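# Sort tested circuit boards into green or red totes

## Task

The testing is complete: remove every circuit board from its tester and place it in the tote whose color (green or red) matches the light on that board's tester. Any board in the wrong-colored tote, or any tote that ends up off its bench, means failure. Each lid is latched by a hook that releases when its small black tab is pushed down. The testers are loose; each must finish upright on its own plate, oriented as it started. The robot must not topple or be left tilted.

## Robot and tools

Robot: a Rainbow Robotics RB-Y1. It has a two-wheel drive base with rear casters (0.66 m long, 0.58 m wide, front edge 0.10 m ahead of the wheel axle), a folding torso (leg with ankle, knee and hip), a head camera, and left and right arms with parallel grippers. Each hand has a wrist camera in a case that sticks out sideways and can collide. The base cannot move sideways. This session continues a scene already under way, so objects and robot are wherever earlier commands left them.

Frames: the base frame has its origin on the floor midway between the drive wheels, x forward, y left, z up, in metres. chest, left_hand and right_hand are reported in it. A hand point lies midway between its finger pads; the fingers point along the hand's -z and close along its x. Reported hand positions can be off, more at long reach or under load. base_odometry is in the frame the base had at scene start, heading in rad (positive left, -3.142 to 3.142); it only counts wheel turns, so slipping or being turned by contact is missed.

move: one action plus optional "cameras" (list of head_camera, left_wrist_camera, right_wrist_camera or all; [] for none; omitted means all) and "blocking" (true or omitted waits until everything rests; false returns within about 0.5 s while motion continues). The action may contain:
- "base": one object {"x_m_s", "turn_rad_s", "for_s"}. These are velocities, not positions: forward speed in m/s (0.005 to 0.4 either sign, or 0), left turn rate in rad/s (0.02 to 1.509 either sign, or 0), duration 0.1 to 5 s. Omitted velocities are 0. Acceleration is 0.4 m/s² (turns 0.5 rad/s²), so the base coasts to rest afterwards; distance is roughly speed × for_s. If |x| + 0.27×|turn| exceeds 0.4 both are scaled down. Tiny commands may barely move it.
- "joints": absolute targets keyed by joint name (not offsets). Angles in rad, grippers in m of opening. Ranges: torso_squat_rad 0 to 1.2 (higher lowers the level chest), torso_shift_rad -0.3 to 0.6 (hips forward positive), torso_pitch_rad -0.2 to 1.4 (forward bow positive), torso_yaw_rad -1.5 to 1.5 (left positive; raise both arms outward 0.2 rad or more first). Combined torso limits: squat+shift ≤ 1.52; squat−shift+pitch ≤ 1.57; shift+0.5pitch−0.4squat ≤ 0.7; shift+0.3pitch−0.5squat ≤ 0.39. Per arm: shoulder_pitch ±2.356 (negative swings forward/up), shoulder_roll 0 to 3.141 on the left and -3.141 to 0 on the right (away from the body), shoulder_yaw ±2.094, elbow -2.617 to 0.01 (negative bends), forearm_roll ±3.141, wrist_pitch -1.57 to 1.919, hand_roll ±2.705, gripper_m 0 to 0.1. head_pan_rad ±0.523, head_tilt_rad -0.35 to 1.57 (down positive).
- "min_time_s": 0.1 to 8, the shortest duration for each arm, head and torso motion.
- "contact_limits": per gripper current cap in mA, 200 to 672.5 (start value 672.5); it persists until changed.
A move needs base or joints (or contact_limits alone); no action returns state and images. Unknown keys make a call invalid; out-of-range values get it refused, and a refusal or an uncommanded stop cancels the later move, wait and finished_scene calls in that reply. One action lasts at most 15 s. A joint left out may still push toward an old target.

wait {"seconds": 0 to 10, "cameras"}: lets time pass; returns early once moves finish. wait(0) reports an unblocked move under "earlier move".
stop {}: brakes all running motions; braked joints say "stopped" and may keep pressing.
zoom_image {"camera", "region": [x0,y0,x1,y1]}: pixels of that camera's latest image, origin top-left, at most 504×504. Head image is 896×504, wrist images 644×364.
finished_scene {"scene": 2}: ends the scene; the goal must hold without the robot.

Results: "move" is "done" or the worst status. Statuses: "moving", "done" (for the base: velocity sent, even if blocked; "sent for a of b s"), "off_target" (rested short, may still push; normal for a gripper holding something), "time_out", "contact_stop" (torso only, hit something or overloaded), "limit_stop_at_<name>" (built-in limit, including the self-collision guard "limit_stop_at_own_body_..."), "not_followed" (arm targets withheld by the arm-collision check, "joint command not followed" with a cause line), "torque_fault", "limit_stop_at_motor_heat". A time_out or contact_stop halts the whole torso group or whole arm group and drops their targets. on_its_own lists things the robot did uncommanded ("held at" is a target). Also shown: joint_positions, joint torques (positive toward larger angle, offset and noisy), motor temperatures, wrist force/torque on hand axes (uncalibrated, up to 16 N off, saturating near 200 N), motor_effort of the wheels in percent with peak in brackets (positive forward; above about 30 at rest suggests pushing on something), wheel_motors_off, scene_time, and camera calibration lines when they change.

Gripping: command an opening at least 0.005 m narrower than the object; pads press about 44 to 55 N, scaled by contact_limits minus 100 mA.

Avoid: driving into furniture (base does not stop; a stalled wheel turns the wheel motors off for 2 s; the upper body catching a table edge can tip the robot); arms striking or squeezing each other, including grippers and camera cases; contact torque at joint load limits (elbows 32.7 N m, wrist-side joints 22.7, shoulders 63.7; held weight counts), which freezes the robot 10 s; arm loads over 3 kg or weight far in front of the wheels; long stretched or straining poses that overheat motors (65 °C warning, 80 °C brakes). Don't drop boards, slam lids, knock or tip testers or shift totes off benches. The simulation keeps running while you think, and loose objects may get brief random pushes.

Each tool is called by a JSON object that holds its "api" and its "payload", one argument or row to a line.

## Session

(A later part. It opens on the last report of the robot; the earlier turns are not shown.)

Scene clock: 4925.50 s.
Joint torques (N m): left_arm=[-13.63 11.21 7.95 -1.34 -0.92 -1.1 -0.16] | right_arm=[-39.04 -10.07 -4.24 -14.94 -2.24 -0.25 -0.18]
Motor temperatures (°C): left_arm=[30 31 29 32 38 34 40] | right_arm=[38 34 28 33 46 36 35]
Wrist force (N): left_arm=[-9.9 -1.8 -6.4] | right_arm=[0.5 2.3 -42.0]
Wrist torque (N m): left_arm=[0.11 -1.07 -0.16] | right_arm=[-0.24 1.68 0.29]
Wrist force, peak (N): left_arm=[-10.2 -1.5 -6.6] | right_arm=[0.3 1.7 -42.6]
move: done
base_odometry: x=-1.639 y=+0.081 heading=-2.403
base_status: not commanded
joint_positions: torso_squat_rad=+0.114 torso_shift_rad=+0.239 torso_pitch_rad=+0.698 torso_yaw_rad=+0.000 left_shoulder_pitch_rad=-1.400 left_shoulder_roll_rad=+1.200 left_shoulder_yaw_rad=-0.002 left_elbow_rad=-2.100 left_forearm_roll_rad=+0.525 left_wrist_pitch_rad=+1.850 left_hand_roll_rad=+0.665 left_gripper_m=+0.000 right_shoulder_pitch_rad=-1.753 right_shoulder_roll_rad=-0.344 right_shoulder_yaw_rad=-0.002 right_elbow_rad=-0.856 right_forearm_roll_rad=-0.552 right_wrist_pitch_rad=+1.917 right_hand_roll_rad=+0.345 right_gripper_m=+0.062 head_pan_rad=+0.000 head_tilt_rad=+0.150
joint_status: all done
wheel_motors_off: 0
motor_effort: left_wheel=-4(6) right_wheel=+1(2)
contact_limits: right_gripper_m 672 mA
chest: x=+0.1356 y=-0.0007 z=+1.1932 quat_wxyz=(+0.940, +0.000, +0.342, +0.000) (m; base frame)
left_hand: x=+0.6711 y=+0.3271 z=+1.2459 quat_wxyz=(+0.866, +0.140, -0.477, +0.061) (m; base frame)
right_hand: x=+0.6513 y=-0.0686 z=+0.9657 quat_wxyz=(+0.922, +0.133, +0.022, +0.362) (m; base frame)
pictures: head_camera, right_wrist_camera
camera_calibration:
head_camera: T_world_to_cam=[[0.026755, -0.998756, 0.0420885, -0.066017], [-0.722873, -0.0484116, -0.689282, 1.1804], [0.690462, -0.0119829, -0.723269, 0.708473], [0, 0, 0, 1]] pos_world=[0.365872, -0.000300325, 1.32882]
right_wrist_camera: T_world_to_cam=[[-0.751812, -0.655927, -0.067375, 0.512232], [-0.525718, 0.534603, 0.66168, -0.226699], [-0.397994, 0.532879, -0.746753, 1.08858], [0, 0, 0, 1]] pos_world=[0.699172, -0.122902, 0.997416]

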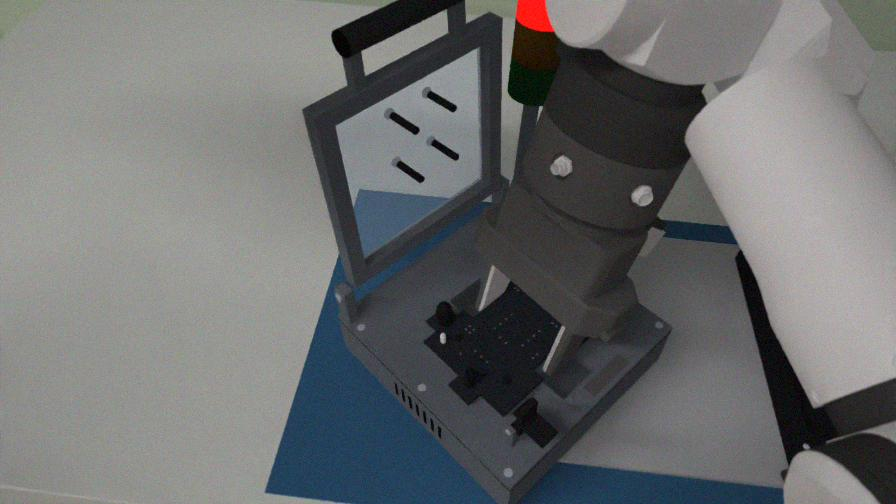

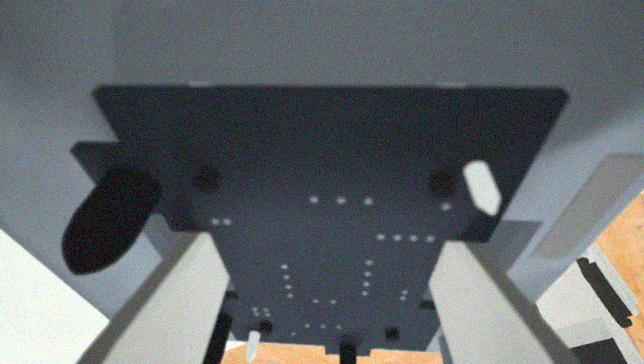

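{"api": "move", "payload": {
  "joints": {"right_shoulder_pitch_rad":-1.69,"right_shoulder_roll_rad":-0.444,"right_elbow_rad":-0.985,"right_forearm_roll_rad":-0.64,"right_wrist_pitch_rad":1.8275,"right_hand_roll_rad":-0.359},
  "min_time_s": 5,
  "cameras": ["head_camera","right_wrist_camera"]
}}

Scene clock: 4957.33 s.
Joint torques (N m): left_arm=[-13.44 11.38 8.15 -1.25 -0.94 -1.03 -0.21] | right_arm=[-36.33 -12.06 -5.57 -15.71 -2.62 -2.26 -0.09]
Motor temperatures (°C): left_arm=[30 31 29 32 38 34 40] | right_arm=[40 34 28 34 46 36 35]
Wrist force (N): left_arm=[-9.9 -1.8 -6.5] | right_arm=[1.6 0.9 -41.7]
Wrist torque (N m): left_arm=[0.11 -1.04 -0.15] | right_arm=[-0.28 1.66 0.26]
Wrist force, peak (N): left_arm=[-10.3 -1.8 -6.6] | right_arm=[0.3 2.1 -42.6]
move: done
base_odometry: x=-1.639 y=+0.081 heading=-2.403
base_status: not commanded
joint_positions: torso_squat_rad=+0.114 torso_shift_rad=+0.239 torso_pitch_rad=+0.698 torso_yaw_rad=+0.000 left_shoulder_pitch_rad=-1.400 left_shoulder_roll_rad=+1.200 left_shoulder_yaw_rad=-0.002 left_elbow_rad=-2.100 left_forearm_roll_rad=+0.525 left_wrist_pitch_rad=+1.850 left_hand_roll_rad=+0.665 left_gripper_m=+0.000 right_shoulder_pitch_rad=-1.687 right_shoulder_roll_rad=-0.443 right_shoulder_yaw_rad=-0.002 right_elbow_rad=-0.983 right_forearm_roll_rad=-0.639 right_wrist_pitch_rad=+1.828 right_hand_roll_rad=-0.359 right_gripper_m=+0.062 head_pan_rad=+0.000 head_tilt_rad=+0.150
joint_status: all done
wheel_motors_off: 0
motor_effort: left_wheel=-5(7) right_wheel=+1(3)
contact_limits: right_gripper_m 672 mA
chest: x=+0.1357 y=-0.0007 z=+1.1932 quat_wxyz=(+0.940, +0.000, +0.342, +0.000) (m; base frame)
left_hand: x=+0.6712 y=+0.3271 z=+1.2458 quat_wxyz=(+0.866, +0.140, -0.477, +0.061) (m; base frame)
right_hand: x=+0.6837 y=-0.0960 z=+0.9795 quat_wxyz=(+0.988, +0.153, -0.010, +0.005) (m; base frame)
pictures: head_camera, right_wrist_camera
camera_calibration:
head_camera: T_world_to_cam=[[0.0267388, -0.998758, 0.0420453, -0.065989], [-0.722935, -0.048369, -0.689221, 1.18035], [0.690399, -0.011967, -0.72333, 0.708509], [0, 0, 0, 1]] pos_world=[0.365926, -0.000336023, 1.32878]
right_wrist_camera: T_world_to_cam=[[-0.999338, 0.0171624, -0.0320672, 0.718765], [-0.00990709, 0.719881, 0.694027, -0.57066], [0.0349957, 0.693885, -0.719235, 0.818878], [0, 0, 0, 1]] pos_world=[0.683978, -0.169736, 1.00807]

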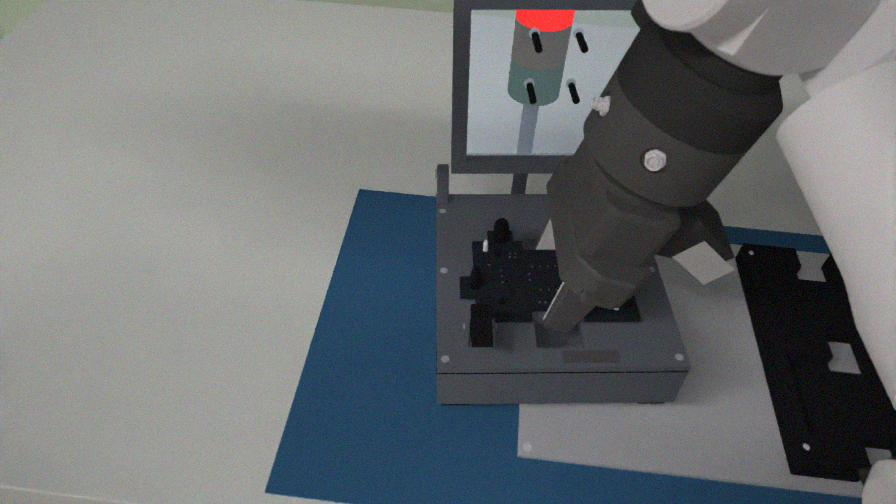

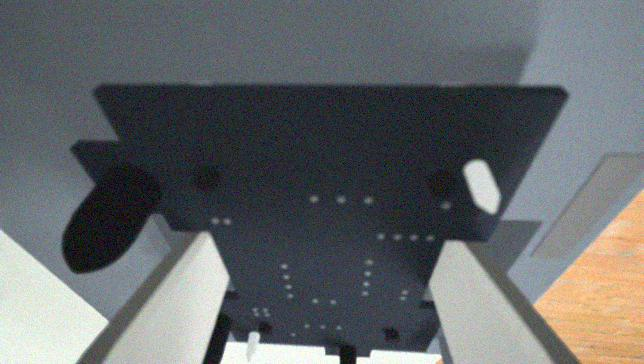

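{"api": "move", "payload": {
  "base": {"turn_rad_s":-0.05,"for_s":1.8},
  "cameras": ["head_camera"]
}}

{"api": "move", "payload": {
  "base": {"x_m_s":0.03,"for_s":1.5},
  "cameras": ["head_camera"]
}}

Scene clock: 4973.87 s.
Joint torques (N m): left_arm=[-13.61 11.27 8.04 -1.31 -0.95 -1.07 -0.12] | right_arm=[-36.79 -10.71 -5.68 -15.42 -2.3 -2.24 0.07]
Motor temperatures (°C): left_arm=[30 31 29 32 38 34 40] | right_arm=[41 34 28 35 46 36 35]
Wrist force (N): left_arm=[-9.9 -1.6 -6.4] | right_arm=[1.6 1.0 -41.8]
Wrist torque (N m): left_arm=[0.07 -1.04 -0.16] | right_arm=[-0.23 1.66 0.27]
Wrist force, peak (N): left_arm=[-10.2 -1.9 -6.7] | right_arm=[1.9 2.2 -42.5]
move: done
base_odometry: x=-1.639 y=+0.081 heading=-2.493
base_status: done (sent for 1.8 of 1.8 s)
joint_positions: torso_squat_rad=+0.114 torso_shift_rad=+0.239 torso_pitch_rad=+0.698 torso_yaw_rad=+0.000 left_shoulder_pitch_rad=-1.400 left_shoulder_roll_rad=+1.200 left_shoulder_yaw_rad=-0.002 left_elbow_rad=-2.100 left_forearm_roll_rad=+0.525 left_wrist_pitch_rad=+1.850 left_hand_roll_rad=+0.665 left_gripper_m=+0.000 right_shoulder_pitch_rad=-1.687 right_shoulder_roll_rad=-0.443 right_shoulder_yaw_rad=-0.002 right_elbow_rad=-0.983 right_forearm_roll_rad=-0.640 right_wrist_pitch_rad=+1.828 right_hand_roll_rad=-0.359 right_gripper_m=+0.062 head_pan_rad=+0.000 head_tilt_rad=+0.150
joint_status: not commanded
wheel_motors_off: 0
motor_effort: left_wheel=+1(15) right_wheel=-3(18)
contact_limits: right_gripper_m 672 mA
chest: x=+0.1357 y=-0.0008 z=+1.1932 quat_wxyz=(+0.940, +0.001, +0.342, +0.000) (m; base frame)
left_hand: x=+0.6712 y=+0.3269 z=+1.2458 quat_wxyz=(+0.866, +0.140, -0.477, +0.061) (m; base frame)
right_hand: x=+0.6837 y=-0.0963 z=+0.9794 quat_wxyz=(+0.988, +0.153, -0.010, +0.005) (m; base frame)
pictures: head_camera
camera_calibration:
head_camera: T_world_to_cam=[[0.0266716, -0.998763, 0.0419621, -0.065956], [-0.722969, -0.0482624, -0.689192, 1.18033], [0.690365, -0.0119554, -0.723362, 0.708524], [0, 0, 0, 1]] pos_world=[0.365959, -0.000438312, 1.32876]

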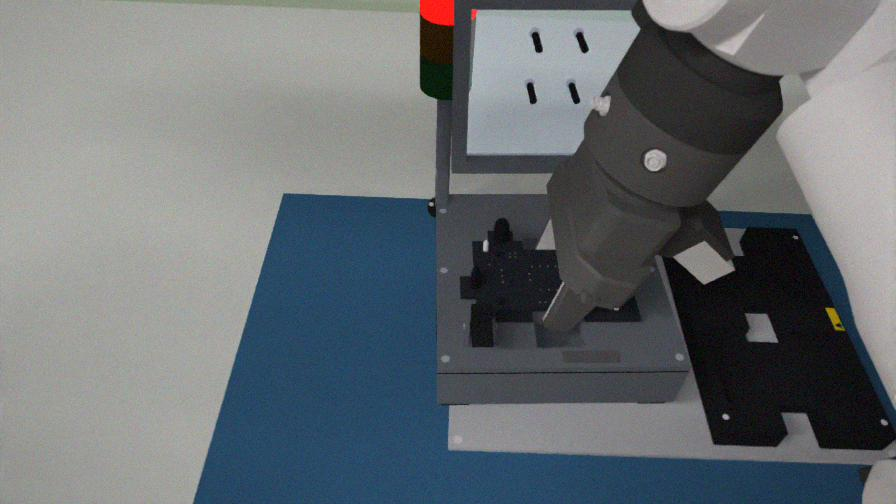

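Scene clock: 4975.83 s.
Joint torques (N m): left_arm=[-13.49 11.34 7.8 -1.27 -0.95 -1.04 -0.16] | right_arm=[-38.71 -10.06 -6.16 -15.51 -2.48 -3.23 -0.16]
Motor temperatures (°C): left_arm=[30 31 29 32 38 34 40] | right_arm=[41 34 28 35 46 36 35]
Wrist force (N): left_arm=[-9.9 -1.7 -6.2] | right_arm=[-4.0 -2.6 -39.7]
Wrist torque (N m): left_arm=[0.09 -1.06 -0.15] | right_arm=[-0.07 1.41 0.30]
Wrist force, peak (N): left_arm=[-10.1 -1.9 -6.7] | right_arm=[-3.9 -3.7 -43.7]
move: done
base_odometry: x=-1.674 y=+0.054 heading=-2.493
base_status: done (sent for 1.5 of 1.5 s)
joint_positions: torso_squat_rad=+0.114 torso_shift_rad=+0.239 torso_pitch_rad=+0.698 torso_yaw_rad=+0.000 left_shoulder_pitch_rad=-1.400 left_shoulder_roll_rad=+1.200 left_shoulder_yaw_rad=-0.002 left_elbow_rad=-2.100 left_forearm_roll_rad=+0.525 left_wrist_pitch_rad=+1.850 left_hand_roll_rad=+0.665 left_gripper_m=+0.000 right_shoulder_pitch_rad=-1.686 right_shoulder_roll_rad=-0.443 right_shoulder_yaw_rad=-0.002 right_elbow_rad=-0.983 right_forearm_roll_rad=-0.640 right_wrist_pitch_rad=+1.828 right_hand_roll_rad=-0.359 right_gripper_m=+0.062 head_pan_rad=+0.000 head_tilt_rad=+0.150
joint_status: not commanded
wheel_motors_off: 0
motor_effort: left_wheel=-1(21) right_wheel=+1(17)
contact_limits: right_gripper_m 672 mA
chest: x=+0.1357 y=-0.0008 z=+1.1931 quat_wxyz=(+0.940, +0.001, +0.342, +0.000) (m; base frame)
left_hand: x=+0.6713 y=+0.3269 z=+1.2457 quat_wxyz=(+0.866, +0.140, -0.477, +0.061) (m; base frame)
right_hand: x=+0.6836 y=-0.0965 z=+0.9791 quat_wxyz=(+0.988, +0.153, -0.010, +0.005) (m; base frame)
pictures: head_camera
camera_calibration:
head_camera: T_world_to_cam=[[0.0266178, -0.998765, 0.0419427, -0.0659485], [-0.723024, -0.0482091, -0.689138, 1.18026], [0.69031, -0.0119822, -0.723415, 0.708583], [0, 0, 0, 1]] pos_world=[0.365973, -0.000477199, 1.32873]

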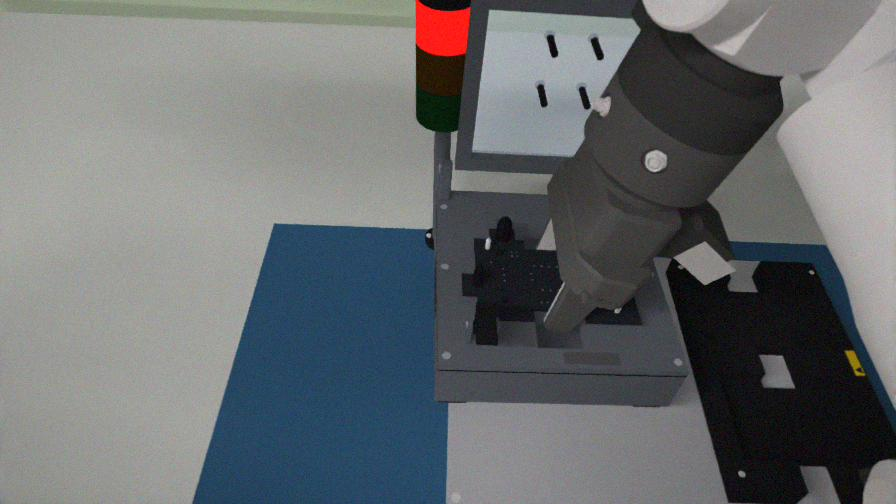

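{"api": "move", "payload": {
  "joints": {"right_shoulder_roll_rad":-0.467,"right_hand_roll_rad":-0.373},
  "min_time_s": 2,
  "cameras": ["head_camera","right_wrist_camera"]
}}

Scene clock: 4993.73 s.
Joint torques (N m): left_arm=[-13.67 11.28 7.91 -1.39 -0.95 -1.1 -0.22] | right_arm=[-38.78 -12.67 -6.36 -15.5 -2.32 -2.39 -0.1]
Motor temperatures (°C): left_arm=[30 31 29 32 38 34 40] | right_arm=[41 34 28 35 46 36 35]
Wrist force (N): left_arm=[-9.8 -1.8 -6.4] | right_arm=[0.9 1.4 -40.9]
Wrist torque (N m): left_arm=[0.10 -1.03 -0.15] | right_arm=[-0.23 1.59 0.26]
Wrist force, peak (N): left_arm=[-10.3 -1.9 -6.8] | right_arm=[1.3 1.1 -42.8]
move: done
base_odometry: x=-1.674 y=+0.054 heading=-2.493
base_status: not commanded
joint_positions: torso_squat_rad=+0.114 torso_shift_rad=+0.239 torso_pitch_rad=+0.698 torso_yaw_rad=+0.000 left_shoulder_pitch_rad=-1.400 left_shoulder_roll_rad=+1.200 left_shoulder_yaw_rad=-0.002 left_elbow_rad=-2.100 left_forearm_roll_rad=+0.525 left_wrist_pitch_rad=+1.850 left_hand_roll_rad=+0.665 left_gripper_m=+0.000 right_shoulder_pitch_rad=-1.686 right_shoulder_roll_rad=-0.466 right_shoulder_yaw_rad=-0.002 right_elbow_rad=-0.983 right_forearm_roll_rad=-0.640 right_wrist_pitch_rad=+1.828 right_hand_roll_rad=-0.373 right_gripper_m=+0.062 head_pan_rad=+0.000 head_tilt_rad=+0.150
joint_status: all done
wheel_motors_off: 0
motor_effort: left_wheel=-1(2) right_wheel=+0(2)
contact_limits: right_gripper_m 672 mA
chest: x=+0.1357 y=-0.0008 z=+1.1931 quat_wxyz=(+0.940, +0.001, +0.342, +0.000) (m; base frame)
left_hand: x=+0.6713 y=+0.3269 z=+1.2457 quat_wxyz=(+0.866, +0.140, -0.477, +0.061) (m; base frame)
right_hand: x=+0.6878 y=-0.1085 z=+0.9815 quat_wxyz=(+0.989, +0.147, -0.014, -0.010) (m; base frame)
pictures: head_camera, right_wrist_camera
camera_calibration:
head_camera: T_world_to_cam=[[0.0266153, -0.998766, 0.041935, -0.0659441], [-0.723033, -0.0482019, -0.68913, 1.18026], [0.690301, -0.011979, -0.723423, 0.708583], [0, 0, 0, 1]] pos_world=[0.365986, -0.00048382, 1.32872]
right_wrist_camera: T_world_to_cam=[[-0.998203, 0.0483734, -0.0353553, 0.728994], [0.0109826, 0.727799, 0.685703, -0.56839], [0.0589013, 0.684082, -0.727023, 0.81902], [0, 0, 0, 1]] pos_world=[0.685685, -0.181867, 1.01097]

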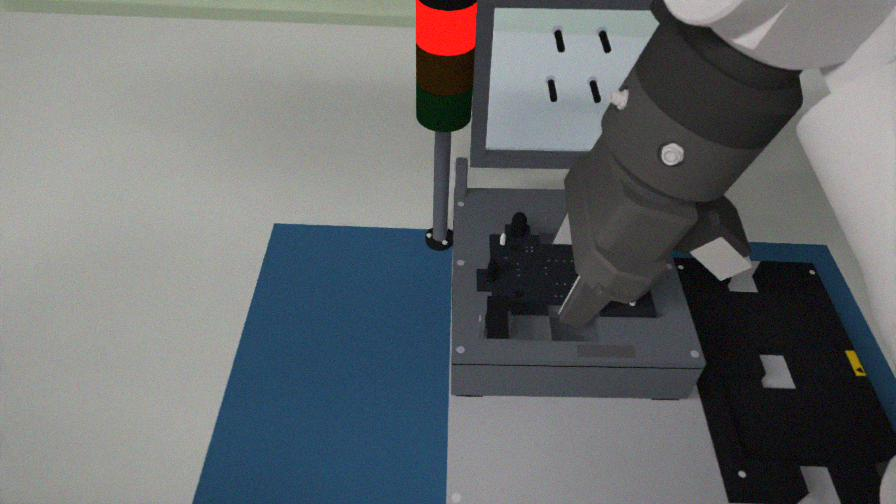

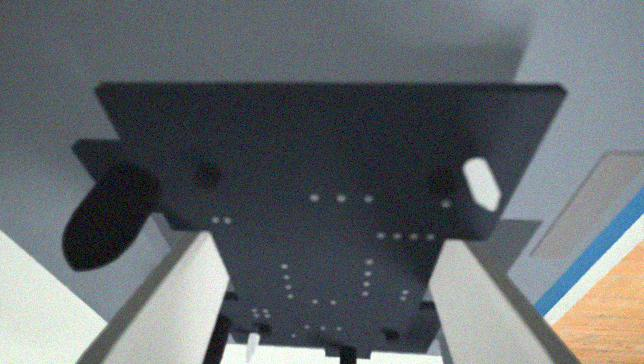

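{"api": "move", "payload": {
  "joints": {"right_shoulder_pitch_rad":-1.649,"right_shoulder_roll_rad":-0.445,"right_elbow_rad":-0.945,"right_forearm_roll_rad":-0.615,"right_wrist_pitch_rad":1.773,"right_hand_roll_rad":-0.373},
  "min_time_s": 4,
  "cameras": ["head_camera","right_wrist_camera"]
}}

Scene clock: 5005.00 s.
Joint torques (N m): left_arm=[-13.62 11.47 7.78 -1.32 -0.87 -1.02 -0.21] | right_arm=[-22.04 -2.16 -4.87 -6.48 -0.83 -4.11 -0.75]
Motor temperatures (°C): left_arm=[30 31 29 32 38 34 40] | right_arm=[41 34 28 35 46 36 35]
Wrist force (N): left_arm=[-10.1 -1.8 -6.4] | right_arm=[-15.8 1.4 -2.7]
Wrist torque (N m): left_arm=[0.11 -1.06 -0.16] | right_arm=[-0.24 -0.45 1.63]
Wrist force, peak (N): left_arm=[-10.3 -1.8 -6.6] | right_arm=[1.5 1.1 -43.0]
move: done
base_odometry: x=-1.674 y=+0.054 heading=-2.493
base_status: not commanded
joint_positions: torso_squat_rad=+0.114 torso_shift_rad=+0.238 torso_pitch_rad=+0.696 torso_yaw_rad=+0.000 left_shoulder_pitch_rad=-1.400 left_shoulder_roll_rad=+1.200 left_shoulder_yaw_rad=-0.002 left_elbow_rad=-2.100 left_forearm_roll_rad=+0.525 left_wrist_pitch_rad=+1.850 left_hand_roll_rad=+0.665 left_gripper_m=+0.000 right_shoulder_pitch_rad=-1.650 right_shoulder_roll_rad=-0.446 right_shoulder_yaw_rad=-0.002 right_elbow_rad=-0.945 right_forearm_roll_rad=-0.615 right_wrist_pitch_rad=+1.774 right_hand_roll_rad=-0.373 right_gripper_m=+0.062 head_pan_rad=+0.000 head_tilt_rad=+0.150
joint_status: all done
wheel_motors_off: 0
motor_effort: left_wheel=-1(2) right_wheel=+0(2)
contact_limits: right_gripper_m 672 mA
chest: x=+0.1345 y=-0.0008 z=+1.1937 quat_wxyz=(+0.940, +0.000, +0.341, +0.000) (m; base frame)
left_hand: x=+0.6701 y=+0.3268 z=+1.2474 quat_wxyz=(+0.865, +0.139, -0.478, +0.061) (m; base frame)
right_hand: x=+0.6840 y=-0.1102 z=+0.9535 quat_wxyz=(+0.989, +0.143, -0.007, -0.026) (m; base frame)
pictures: head_camera, right_wrist_camera
camera_calibration:
head_camera: T_world_to_cam=[[0.026367, -0.998764, 0.0421229, -0.0661283], [-0.721554, -0.0481782, -0.69068, 1.18147], [0.691856, -0.0121827, -0.721933, 0.707795], [0, 0, 0, 1]] pos_world=[0.364543, -0.000502801, 1.32978]
right_wrist_camera: T_world_to_cam=[[-0.996886, 0.077157, -0.0162635, 0.70831], [0.0455404, 0.731739, 0.680061, -0.565771], [0.0643721, 0.677203, -0.732975, 0.80119], [0, 0, 0, 1]] pos_world=[0.680296, -0.183222, 0.98353]

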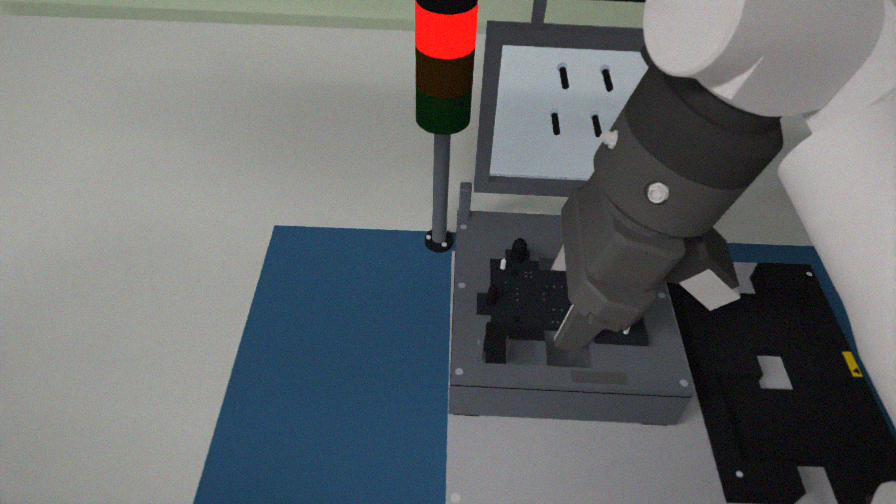

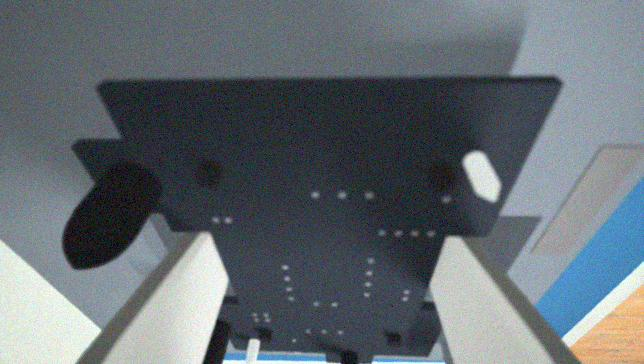

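{"api": "move", "payload": {
  "joints": {"right_shoulder_pitch_rad":-1.667,"right_shoulder_roll_rad":-0.469,"right_elbow_rad":-0.965,"right_forearm_roll_rad":-0.628,"right_wrist_pitch_rad":1.80,"right_hand_roll_rad":-0.365},
  "min_time_s": 2,
  "cameras": ["head_camera"]
}}

{"api": "move", "payload": {
  "joints": {"right_shoulder_pitch_rad":-1.648,"right_shoulder_roll_rad":-0.456,"right_elbow_rad":-0.945,"right_forearm_roll_rad":-0.615,"right_wrist_pitch_rad":1.773},
  "min_time_s": 2,
  "cameras": ["head_camera","right_wrist_camera"]
}}

Scene clock: 5015.47 s.
Joint torques (N m): left_arm=[-13.39 11.36 8.11 -1.34 -0.97 -1.15 -0.06] | right_arm=[-39.39 -12.79 -5.58 -15.76 -2.37 -1.58 0.66]
Motor temperatures (°C): left_arm=[30 31 29 32 38 34 40] | right_arm=[41 34 28 35 46 36 35]
Wrist force (N): left_arm=[-10.2 -1.6 -6.4] | right_arm=[1.6 1.6 -42.1]
Wrist torque (N m): left_arm=[0.09 -1.07 -0.15] | right_arm=[-0.26 1.62 0.29]
Wrist force, peak (N): left_arm=[-10.1 -1.9 -6.7] | right_arm=[1.6 1.2 -42.9]
move: done
base_odometry: x=-1.674 y=+0.054 heading=-2.493
base_status: not commanded
joint_positions: torso_squat_rad=+0.114 torso_shift_rad=+0.239 torso_pitch_rad=+0.698 torso_yaw_rad=+0.000 left_shoulder_pitch_rad=-1.400 left_shoulder_roll_rad=+1.200 left_shoulder_yaw_rad=-0.002 left_elbow_rad=-2.100 left_forearm_roll_rad=+0.525 left_wrist_pitch_rad=+1.850 left_hand_roll_rad=+0.665 left_gripper_m=+0.000 right_shoulder_pitch_rad=-1.663 right_shoulder_roll_rad=-0.468 right_shoulder_yaw_rad=-0.002 right_elbow_rad=-0.963 right_forearm_roll_rad=-0.628 right_wrist_pitch_rad=+1.800 right_hand_roll_rad=-0.365 right_gripper_m=+0.062 head_pan_rad=+0.000 head_tilt_rad=+0.150
joint_status: all done
wheel_motors_off: 0
motor_effort: left_wheel=+0(2) right_wheel=+2(3)
contact_limits: right_gripper_m 672 mA
chest: x=+0.1357 y=-0.0008 z=+1.1932 quat_wxyz=(+0.940, +0.001, +0.342, +0.000) (m; base frame)
left_hand: x=+0.6712 y=+0.3269 z=+1.2458 quat_wxyz=(+0.866, +0.140, -0.477, +0.061) (m; base frame)
right_hand: x=+0.6874 y=-0.1164 z=+0.9655 quat_wxyz=(+0.990, +0.142, -0.011, -0.020) (m; base frame)
pictures: head_camera
camera_calibration:
head_camera: T_world_to_cam=[[0.026672, -0.998764, 0.0419523, -0.065952], [-0.722947, -0.0482564, -0.689216, 1.18034], [0.690388, -0.0119465, -0.72334, 0.708514], [0, 0, 0, 1]] pos_world=[0.365935, -0.000447062, 1.32878]

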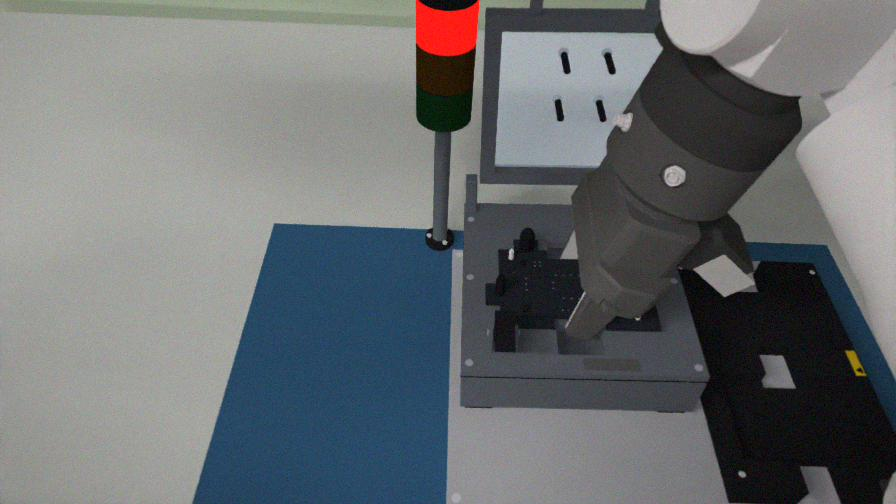

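Scene clock: 5017.77 s.
Joint torques (N m): left_arm=[-13.6 11.27 8.04 -1.21 -1.01 -1.17 -0.18] | right_arm=[-23.78 -1.68 -4.74 -7.22 -1.62 -2.53 -0.26]
Motor temperatures (°C): left_arm=[30 31 29 32 38 34 40] | right_arm=[41 34 28 35 46 36 35]
Wrist force (N): left_arm=[-9.9 -1.8 -6.3] | right_arm=[-9.0 0.6 -7.7]
Wrist torque (N m): left_arm=[0.09 -1.06 -0.15] | right_arm=[-0.19 -0.46 1.20]
Wrist force, peak (N): left_arm=[-10.3 -1.9 -6.4] | right_arm=[1.5 1.4 -42.5]
move: done
base_odometry: x=-1.674 y=+0.054 heading=-2.493
base_status: not commanded
joint_positions: torso_squat_rad=+0.114 torso_shift_rad=+0.238 torso_pitch_rad=+0.697 torso_yaw_rad=+0.000 left_shoulder_pitch_rad=-1.400 left_shoulder_roll_rad=+1.200 left_shoulder_yaw_rad=-0.002 left_elbow_rad=-2.100 left_forearm_roll_rad=+0.525 left_wrist_pitch_rad=+1.850 left_hand_roll_rad=+0.665 left_gripper_m=+0.000 right_shoulder_pitch_rad=-1.648 right_shoulder_roll_rad=-0.458 right_shoulder_yaw_rad=-0.002 right_elbow_rad=-0.945 right_forearm_roll_rad=-0.615 right_wrist_pitch_rad=+1.774 right_hand_roll_rad=-0.365 right_gripper_m=+0.062 head_pan_rad=+0.000 head_tilt_rad=+0.150
joint_status: all done
wheel_motors_off: 0
motor_effort: left_wheel=+1(2) right_wheel=+1(3)
contact_limits: right_gripper_m 672 mA
chest: x=+0.1348 y=-0.0008 z=+1.1936 quat_wxyz=(+0.940, +0.000, +0.341, +0.000) (m; base frame)
left_hand: x=+0.6703 y=+0.3268 z=+1.2471 quat_wxyz=(+0.865, +0.139, -0.477, +0.061) (m; base frame)
right_hand: x=+0.6859 y=-0.1166 z=+0.9537 quat_wxyz=(+0.990, +0.140, -0.009, -0.026) (m; base frame)
pictures: head_camera, right_wrist_camera
camera_calibration:
head_camera: T_world_to_cam=[[0.0264198, -0.998764, 0.0421094, -0.0661095], [-0.721856, -0.0482016, -0.690363, 1.18123], [0.691539, -0.0121577, -0.722237, 0.707937], [0, 0, 0, 1]] pos_world=[0.364859, -0.000483687, 1.32956]
right_wrist_camera: T_world_to_cam=[[-0.99668, 0.0785952, -0.0212522, 0.715531], [0.0436483, 0.736145, 0.675415, -0.555063], [0.0687292, 0.672245, -0.737131, 0.8059], [0, 0, 0, 1]] pos_world=[0.681994, -0.189393, 0.984159]

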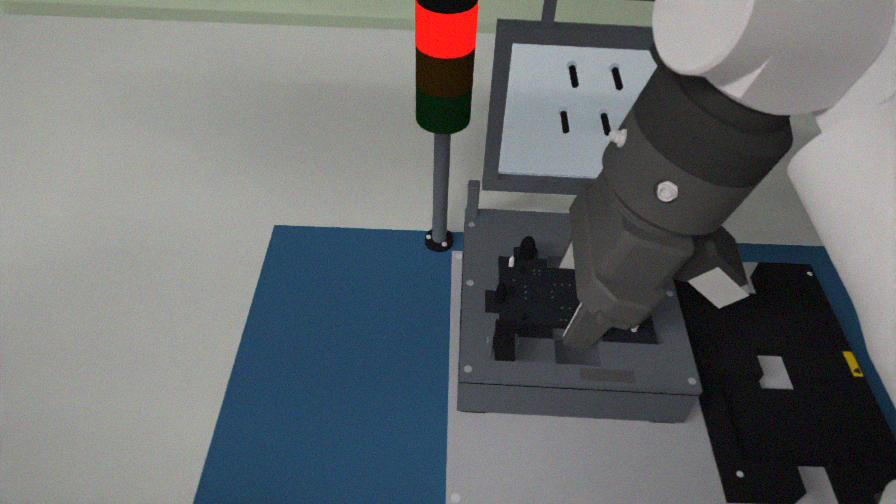

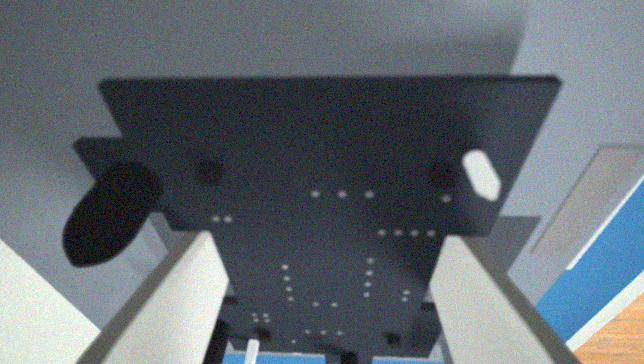

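{"api": "move", "payload": {
  "joints": {"right_gripper_m":0.083},
  "cameras": []
}}

{"api": "move", "payload": {
  "joints": {"right_shoulder_pitch_rad":-1.77,"right_shoulder_roll_rad":-0.535,"right_elbow_rad":-1.08,"right_forearm_roll_rad":-0.70,"right_wrist_pitch_rad":1.915},
  "min_time_s": 3,
  "cameras": ["head_camera"]
}}

{"api": "move", "payload": {
  "joints": {"torso_pitch_rad":0.5},
  "cameras": ["head_camera"]
}}

Scene clock: 5026.90 s.
Joint torques (N m): left_arm=[-13.57 11.28 8.07 -1.3 -0.95 -1.07 -0.14] | right_arm=[-23.48 -5.72 -4.38 -7.73 -0.76 -0.53 -0.26]
Motor temperatures (°C): left_arm=[30 31 29 32 38 34 40] | right_arm=[40 34 28 34 46 36 35]
Wrist force (N): left_arm=[-10.1 -1.6 -6.6] | right_arm=[1.8 9.3 -13.3]
Wrist torque (N m): left_arm=[0.07 -1.08 -0.15] | right_arm=[0.01 0.80 0.51]
Wrist force, peak (N): left_arm=[-10.1 -1.8 -6.7] | right_arm=[-3.8 7.4 -14.7]
move: done
base_odometry: x=-1.674 y=+0.054 heading=-2.493
base_status: not commanded
joint_positions: torso_squat_rad=+0.114 torso_shift_rad=+0.239 torso_pitch_rad=+0.697 torso_yaw_rad=+0.000 left_shoulder_pitch_rad=-1.400 left_shoulder_roll_rad=+1.200 left_shoulder_yaw_rad=-0.002 left_elbow_rad=-2.100 left_forearm_roll_rad=+0.525 left_wrist_pitch_rad=+1.850 left_hand_roll_rad=+0.665 left_gripper_m=+0.000 right_shoulder_pitch_rad=-1.648 right_shoulder_roll_rad=-0.457 right_shoulder_yaw_rad=-0.003 right_elbow_rad=-0.945 right_forearm_roll_rad=-0.615 right_wrist_pitch_rad=+1.773 right_hand_roll_rad=-0.365 right_gripper_m=+0.083 head_pan_rad=+0.000 head_tilt_rad=+0.150
joint_status: all done
wheel_motors_off: 0
motor_effort: left_wheel=+1(2) right_wheel=+0(2)
contact_limits: right_gripper_m 672 mA
chest: x=+0.1349 y=-0.0007 z=+1.1935 quat_wxyz=(+0.940, +0.000, +0.341, +0.000) (m; base frame)
left_hand: x=+0.6704 y=+0.3270 z=+1.2469 quat_wxyz=(+0.865, +0.139, -0.477, +0.061) (m; base frame)
right_hand: x=+0.6859 y=-0.1159 z=+0.9534 quat_wxyz=(+0.990, +0.140, -0.009, -0.026) (m; base frame)
pictures: none
No camera images: "cameras" was empty.

Scene clock: 5030.20 s.
Joint torques (N m): left_arm=[-13.72 11.15 7.92 -1.29 -0.92 -1.15 -0.16] | right_arm=[-25.13 -9.45 -4.64 -7.59 -0.77 -0.21 -0.31]
Motor temperatures (°C): left_arm=[30 31 29 32 38 34 40] | right_arm=[40 34 28 34 46 36 35]
Wrist force (N): left_arm=[-10.2 -1.7 -6.2] | right_arm=[1.4 9.0 -13.2]
Wrist torque (N m): left_arm=[0.09 -1.09 -0.16] | right_arm=[0.04 0.78 0.51]
Wrist force, peak (N): left_arm=[-10.2 -1.8 -6.4] | right_arm=[2.0 9.4 -13.6]
move: done
base_odometry: x=-1.674 y=+0.054 heading=-2.493
base_status: not commanded
joint_positions: torso_squat_rad=+0.114 torso_shift_rad=+0.239 torso_pitch_rad=+0.697 torso_yaw_rad=+0.000 left_shoulder_pitch_rad=-1.400 left_shoulder_roll_rad=+1.200 left_shoulder_yaw_rad=-0.002 left_elbow_rad=-2.100 left_forearm_roll_rad=+0.525 left_wrist_pitch_rad=+1.850 left_hand_roll_rad=+0.665 left_gripper_m=+0.000 right_shoulder_pitch_rad=-1.770 right_shoulder_roll_rad=-0.535 right_shoulder_yaw_rad=-0.003 right_elbow_rad=-1.080 right_forearm_roll_rad=-0.700 right_wrist_pitch_rad=+1.915 right_hand_roll_rad=-0.365 right_gripper_m=+0.083 head_pan_rad=+0.000 head_tilt_rad=+0.150
joint_status: all done
wheel_motors_off: 0
motor_effort: left_wheel=+1(3) right_wheel=-1(2)
contact_limits: right_gripper_m 672 mA
chest: x=+0.1349 y=-0.0007 z=+1.1935 quat_wxyz=(+0.940, +0.000, +0.341, +0.000) (m; base frame)
left_hand: x=+0.6704 y=+0.3270 z=+1.2469 quat_wxyz=(+0.865, +0.139, -0.477, +0.061) (m; base frame)
right_hand: x=+0.6992 y=-0.1151 z=+1.0566 quat_wxyz=(+0.986, +0.154, -0.062, +0.025) (m; base frame)
pictures: head_camera
camera_calibration:
head_camera: T_world_to_cam=[[0.0265589, -0.998759, 0.0421428, -0.0661041], [-0.721976, -0.048323, -0.690228, 1.18115], [0.691408, -0.0120944, -0.722363, 0.70797], [0, 0, 0, 1]] pos_world=[0.365022, -0.000382872, 1.32946]

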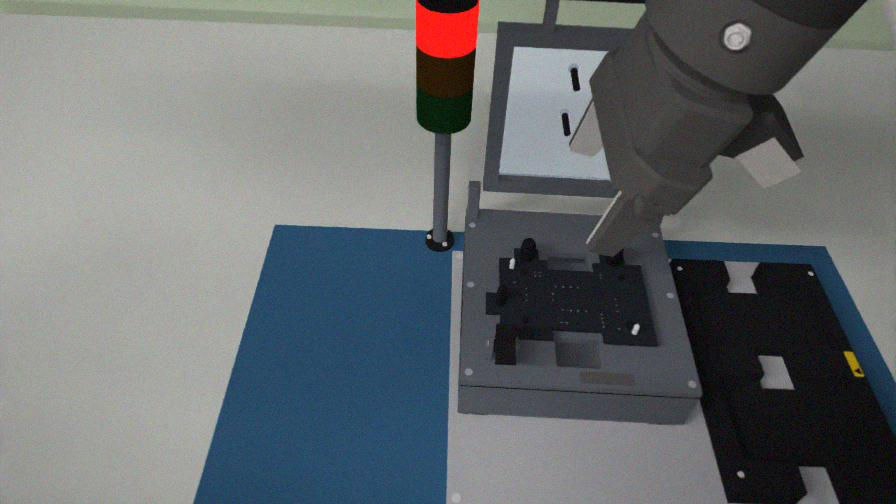

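Scene clock: 5031.70 s.
Joint torques (N m): left_arm=[-13.6 10.23 7.27 -0.02 -0.97 -1.25 -0.2] | right_arm=[-23.99 -9.3 -4.55 -6.53 -0.54 -0.62 -0.31]
Motor temperatures (°C): left_arm=[30 31 29 32 38 34 40] | right_arm=[40 34 28 34 46 36 35]
Wrist force (N): left_arm=[-10.4 -1.7 -5.3] | right_arm=[0.1 9.2 -12.8]
Wrist torque (N m): left_arm=[0.10 -1.06 -0.15] | right_arm=[0.01 0.73 0.48]
Wrist force, peak (N): left_arm=[-10.2 -2.2 -6.8] | right_arm=[1.3 9.1 -13.6]
move: done
base_odometry: x=-1.674 y=+0.054 heading=-2.493
base_status: not commanded
joint_positions: torso_squat_rad=+0.114 torso_shift_rad=+0.239 torso_pitch_rad=+0.500 torso_yaw_rad=+0.000 left_shoulder_pitch_rad=-1.400 left_shoulder_roll_rad=+1.200 left_shoulder_yaw_rad=-0.002 left_elbow_rad=-2.100 left_forearm_roll_rad=+0.525 left_wrist_pitch_rad=+1.850 left_hand_roll_rad=+0.665 left_gripper_m=+0.000 right_shoulder_pitch_rad=-1.770 right_shoulder_roll_rad=-0.535 right_shoulder_yaw_rad=-0.003 right_elbow_rad=-1.080 right_forearm_roll_rad=-0.700 right_wrist_pitch_rad=+1.915 right_hand_roll_rad=-0.365 right_gripper_m=+0.083 head_pan_rad=+0.000 head_tilt_rad=+0.150
joint_status: all done
wheel_motors_off: 0
motor_effort: left_wheel=+1(3) right_wheel=-1(2)
contact_limits: right_gripper_m 672 mA
chest: x=+0.0846 y=-0.0007 z=+1.2279 quat_wxyz=(+0.969, +0.000, +0.247, +0.000) (m; base frame)
left_hand: x=+0.5992 y=+0.3269 z=+1.3852 quat_wxyz=(+0.814, +0.133, -0.560, +0.075) (m; base frame)
right_hand: x=+0.6648 y=-0.1152 z=+1.2044 quat_wxyz=(+0.975, +0.151, -0.159, +0.040) (m; base frame)
pictures: head_camera
camera_calibration:
head_camera: T_world_to_cam=[[0.0176538, -0.998762, 0.046513, -0.0708501], [-0.572661, -0.0482343, -0.818372, 1.31319], [0.819602, -0.0121888, -0.572803, 0.573126], [0, 0, 0, 1]] pos_world=[0.283528, -0.000435822, 1.40626]

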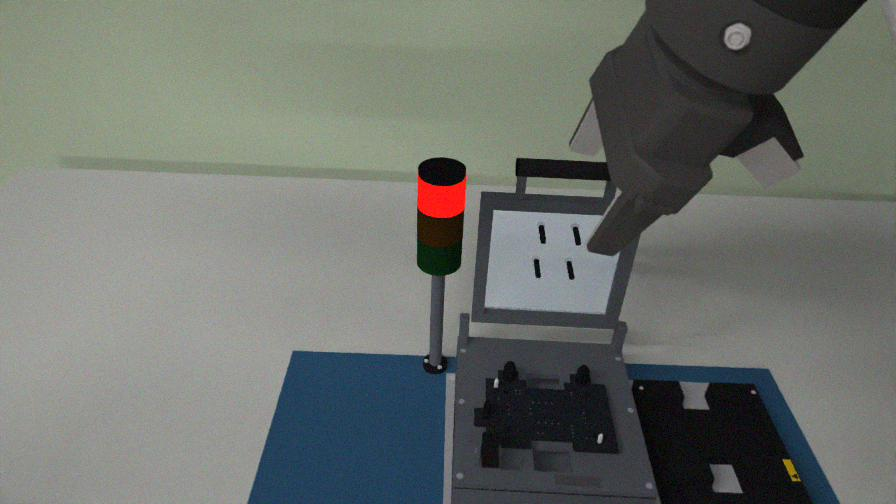

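{"api": "zoom_image", "payload": {
  "camera": "head_camera",
  "region": [440, 340, 680, 500]
}}

Scaled by 2.100 from the camera's 896x504 image, which has a finer 1280x720 frame.

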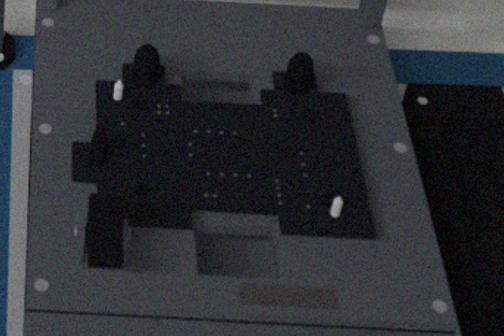

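{"api": "move", "payload": {
  "base": {"x_m_s":-0.2,"for_s":5},
  "cameras": []
}}

{"api": "move", "payload": {
  "joints": {"torso_squat_rad":0.3,"torso_shift_rad":0.0,"torso_pitch_rad":0.2,"head_tilt_rad":0.4,"right_shoulder_pitch_rad":0.2,"right_shoulder_roll_rad":-0.35,"right_elbow_rad":-1.9,"right_forearm_roll_rad":0,"right_wrist_pitch_rad":0.4,"right_hand_roll_rad":0,"left_shoulder_pitch_rad":0.2,"left_shoulder_roll_rad":0.35,"left_elbow_rad":-1.9,"left_forearm_roll_rad":0,"left_wrist_pitch_rad":0.4,"left_hand_roll_rad":0,"right_gripper_m":0.05},
  "cameras": ["head_camera"]
}}

Scene clock: 5053.77 s.
Joint torques (N m): left_arm=[-13.89 10.21 7.35 -0.18 -0.98 -1.34 -0.15] | right_arm=[-24.17 -8.97 -4.38 -6.38 -0.59 -0.78 -0.27]
Motor temperatures (°C): left_arm=[30 31 29 32 38 34 40] | right_arm=[39 34 28 34 46 36 35]
Wrist force (N): left_arm=[-10.9 -1.1 -5.4] | right_arm=[0.0 9.3 -12.9]
Wrist torque (N m): left_arm=[0.04 -1.15 -0.15] | right_arm=[0.01 0.72 0.48]
Wrist force, peak (N): left_arm=[-11.0 -1.4 -5.5] | right_arm=[0.2 9.2 -13.5]
move: done
base_odometry: x=-0.878 y=+0.659 heading=-2.493
base_status: done (sent for 5 of 5 s)
joint_positions: torso_squat_rad=+0.114 torso_shift_rad=+0.239 torso_pitch_rad=+0.500 torso_yaw_rad=+0.000 left_shoulder_pitch_rad=-1.400 left_shoulder_roll_rad=+1.200 left_shoulder_yaw_rad=-0.002 left_elbow_rad=-2.100 left_forearm_roll_rad=+0.525 left_wrist_pitch_rad=+1.850 left_hand_roll_rad=+0.665 left_gripper_m=+0.000 right_shoulder_pitch_rad=-1.770 right_shoulder_roll_rad=-0.535 right_shoulder_yaw_rad=-0.003 right_elbow_rad=-1.080 right_forearm_roll_rad=-0.700 right_wrist_pitch_rad=+1.915 right_hand_roll_rad=-0.365 right_gripper_m=+0.083 head_pan_rad=+0.000 head_tilt_rad=+0.150
joint_status: not commanded
wheel_motors_off: 0
motor_effort: left_wheel=-1(15) right_wheel=+0(30)
contact_limits: right_gripper_m 672 mA
chest: x=+0.0846 y=-0.0007 z=+1.2278 quat_wxyz=(+0.969, +0.000, +0.247, +0.000) (m; base frame)
left_hand: x=+0.5993 y=+0.3269 z=+1.3851 quat_wxyz=(+0.814, +0.133, -0.560, +0.075) (m; base frame)
right_hand: x=+0.6648 y=-0.1152 z=+1.2044 quat_wxyz=(+0.975, +0.151, -0.159, +0.040) (m; base frame)
pictures: none
No camera images: "cameras" was empty.

Scene clock: 5056.43 s.
Joint torques (N m): left_arm=[-4.73 5.11 4.34 -8.72 0.19 -1.52 0.24] | right_arm=[-4.48 -4.39 -4.65 -9.16 0.13 -1.55 0.11]
Motor temperatures (°C): left_arm=[30 31 29 32 38 34 40] | right_arm=[39 34 28 34 46 36 35]
Wrist force (N): left_arm=[-10.2 -2.5 -5.9] | right_arm=[-2.8 12.6 -10.1]
Wrist torque (N m): left_arm=[0.14 -1.13 -0.18] | right_arm=[-0.20 0.59 0.50]
Wrist force, peak (N): left_arm=[-11.5 -2.9 -5.4] | right_arm=[-4.5 12.9 -10.0]
move: done
base_odometry: x=-0.878 y=+0.659 heading=-2.493
base_status: not commanded
joint_positions: torso_squat_rad=+0.300 torso_shift_rad=+0.000 torso_pitch_rad=+0.200 torso_yaw_rad=+0.000 left_shoulder_pitch_rad=+0.200 left_shoulder_roll_rad=+0.350 left_shoulder_yaw_rad=-0.002 left_elbow_rad=-1.900 left_forearm_roll_rad=+0.000 left_wrist_pitch_rad=+0.400 left_hand_roll_rad=+0.000 left_gripper_m=+0.000 right_shoulder_pitch_rad=+0.200 right_shoulder_roll_rad=-0.350 right_shoulder_yaw_rad=-0.003 right_elbow_rad=-1.900 right_forearm_roll_rad=+0.000 right_wrist_pitch_rad=+0.400 right_hand_roll_rad=+0.000 right_gripper_m=+0.050 head_pan_rad=+0.000 head_tilt_rad=+0.400
joint_status: all done
wheel_motors_off: 0
motor_effort: left_wheel=-1(4) right_wheel=+4(5)
contact_limits: right_gripper_m 672 mA
chest: x=-0.1666 y=-0.0007 z=+1.2525 quat_wxyz=(+0.995, +0.000, +0.100, +0.000) (m; base frame)
left_hand: x=+0.2331 y=+0.3337 z=+0.9310 quat_wxyz=(+0.840, +0.127, -0.515, -0.120) (m; base frame)
right_hand: x=+0.2332 y=-0.3371 z=+0.9313 quat_wxyz=(+0.839, -0.128, -0.515, +0.118) (m; base frame)
pictures: head_camera
camera_calibration:
head_camera: T_world_to_cam=[[0.0153703, -0.998761, 0.0473363, -0.0692824], [-0.531225, -0.0482645, -0.845855, 1.22454], [0.847091, -0.0121452, -0.531309, 0.795476], [0, 0, 0, 1]] pos_world=[-0.0222704, -0.000433598, 1.4617]

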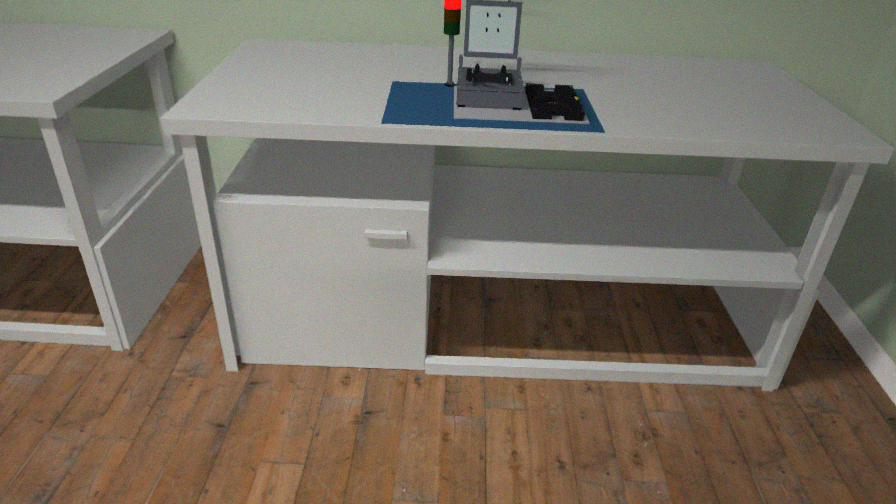

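{"api": "move", "payload": {
  "base": {"turn_rad_s":0.7,"for_s":3.6},
  "cameras": ["head_camera"]
}}

{"api": "move", "payload": {
  "base": {"x_m_s":0.4,"for_s":5},
  "joints": {"head_tilt_rad":0.35},
  "cameras": ["head_camera"]
}}

Scene clock: 5072.20 s.
Joint torques (N m): left_arm=[-4.68 5.09 4.13 -8.58 0.12 -1.64 0.25] | right_arm=[-4.73 -4.45 -4.77 -8.96 0.15 -1.54 0.19]
Motor temperatures (°C): left_arm=[30 31 29 32 38 34 40] | right_arm=[38 34 28 34 46 36 35]
Wrist force (N): left_arm=[-10.4 -2.4 -6.1] | right_arm=[-3.1 12.6 -10.1]
Wrist torque (N m): left_arm=[0.11 -1.14 -0.18] | right_arm=[-0.20 0.56 0.48]
Wrist force, peak (N): left_arm=[-10.4 -2.6 -6.4] | right_arm=[-3.2 13.2 -10.7]
move: done
base_odometry: x=-0.878 y=+0.659 heading=+0.027
base_status: done (sent for 3.6 of 3.6 s)
joint_positions: torso_squat_rad=+0.300 torso_shift_rad=+0.000 torso_pitch_rad=+0.200 torso_yaw_rad=+0.000 left_shoulder_pitch_rad=+0.200 left_shoulder_roll_rad=+0.350 left_shoulder_yaw_rad=-0.002 left_elbow_rad=-1.900 left_forearm_roll_rad=+0.000 left_wrist_pitch_rad=+0.400 left_hand_roll_rad=+0.000 left_gripper_m=+0.000 right_shoulder_pitch_rad=+0.200 right_shoulder_roll_rad=-0.350 right_shoulder_yaw_rad=-0.003 right_elbow_rad=-1.900 right_forearm_roll_rad=+0.000 right_wrist_pitch_rad=+0.400 right_hand_roll_rad=+0.000 right_gripper_m=+0.050 head_pan_rad=+0.000 head_tilt_rad=+0.400
joint_status: not commanded
wheel_motors_off: 0
motor_effort: left_wheel=+1(23) right_wheel=+1(28)
contact_limits: right_gripper_m 672 mA
chest: x=-0.1666 y=-0.0007 z=+1.2525 quat_wxyz=(+0.995, +0.000, +0.100, +0.000) (m; base frame)
left_hand: x=+0.2331 y=+0.3337 z=+0.9310 quat_wxyz=(+0.840, +0.127, -0.515, -0.120) (m; base frame)
right_hand: x=+0.2332 y=-0.3371 z=+0.9313 quat_wxyz=(+0.839, -0.128, -0.515, +0.118) (m; base frame)
pictures: head_camera
camera_calibration:
head_camera: T_world_to_cam=[[0.0153932, -0.99876, 0.0473371, -0.0692828], [-0.531224, -0.0482773, -0.845855, 1.22454], [0.847091, -0.0121262, -0.531309, 0.795476], [0, 0, 0, 1]] pos_world=[-0.0222703, -0.00043337, 1.4617]

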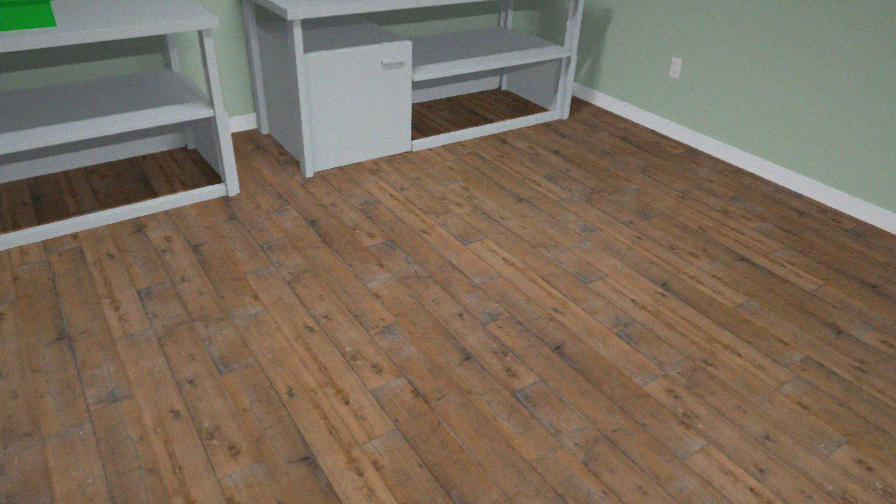

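Scene clock: 5078.73 s.
Joint torques (N m): left_arm=[-4.02 5.16 4.23 -8.71 0.09 -1.55 0.27] | right_arm=[-3.93 -4.31 -4.58 -8.97 0.3 -1.57 0.2]
Motor temperatures (°C): left_arm=[29 31 29 32 38 34 40] | right_arm=[38 34 28 34 46 36 35]
Wrist force (N): left_arm=[-10.4 -2.6 -6.2] | right_arm=[-3.4 12.8 -10.3]
Wrist torque (N m): left_arm=[0.12 -1.16 -0.16] | right_arm=[-0.22 0.52 0.50]
Wrist force, peak (N): left_arm=[-10.5 -2.7 -6.2] | right_arm=[-3.3 13.1 -10.4]
move: done
base_odometry: x=+1.122 y=+0.713 heading=+0.027
base_status: done (sent for 5 of 5 s)
joint_positions: torso_squat_rad=+0.300 torso_shift_rad=+0.000 torso_pitch_rad=+0.200 torso_yaw_rad=+0.000 left_shoulder_pitch_rad=+0.200 left_shoulder_roll_rad=+0.350 left_shoulder_yaw_rad=-0.002 left_elbow_rad=-1.900 left_forearm_roll_rad=+0.000 left_wrist_pitch_rad=+0.400 left_hand_roll_rad=+0.000 left_gripper_m=+0.000 right_shoulder_pitch_rad=+0.200 right_shoulder_roll_rad=-0.350 right_shoulder_yaw_rad=-0.003 right_elbow_rad=-1.900 right_forearm_roll_rad=+0.000 right_wrist_pitch_rad=+0.400 right_hand_roll_rad=+0.000 right_gripper_m=+0.050 head_pan_rad=+0.000 head_tilt_rad=+0.350
joint_status: all done
wheel_motors_off: 0
motor_effort: left_wheel=+2(29) right_wheel=-4(32)
contact_limits: right_gripper_m 672 mA
chest: x=-0.1665 y=-0.0007 z=+1.2525 quat_wxyz=(+0.995, +0.000, +0.100, +0.000) (m; base frame)
left_hand: x=+0.2332 y=+0.3337 z=+0.9310 quat_wxyz=(+0.840, +0.127, -0.515, -0.120) (m; base frame)
right_hand: x=+0.2333 y=-0.3371 z=+0.9313 quat_wxyz=(+0.839, -0.128, -0.515, +0.118) (m; base frame)
pictures: head_camera
camera_calibration:
head_camera: T_world_to_cam=[[0.0129703, -0.998761, 0.0480481, -0.0705651], [-0.488432, -0.0482576, -0.871267, 1.26577], [0.872506, -0.0121676, -0.488452, 0.736189], [0, 0, 0, 1]] pos_world=[-0.0231717, -0.000437049, 1.46581]

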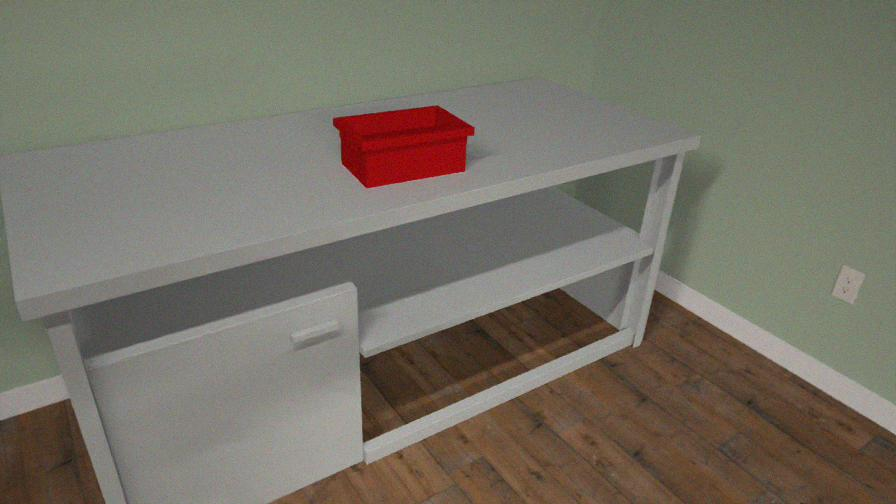

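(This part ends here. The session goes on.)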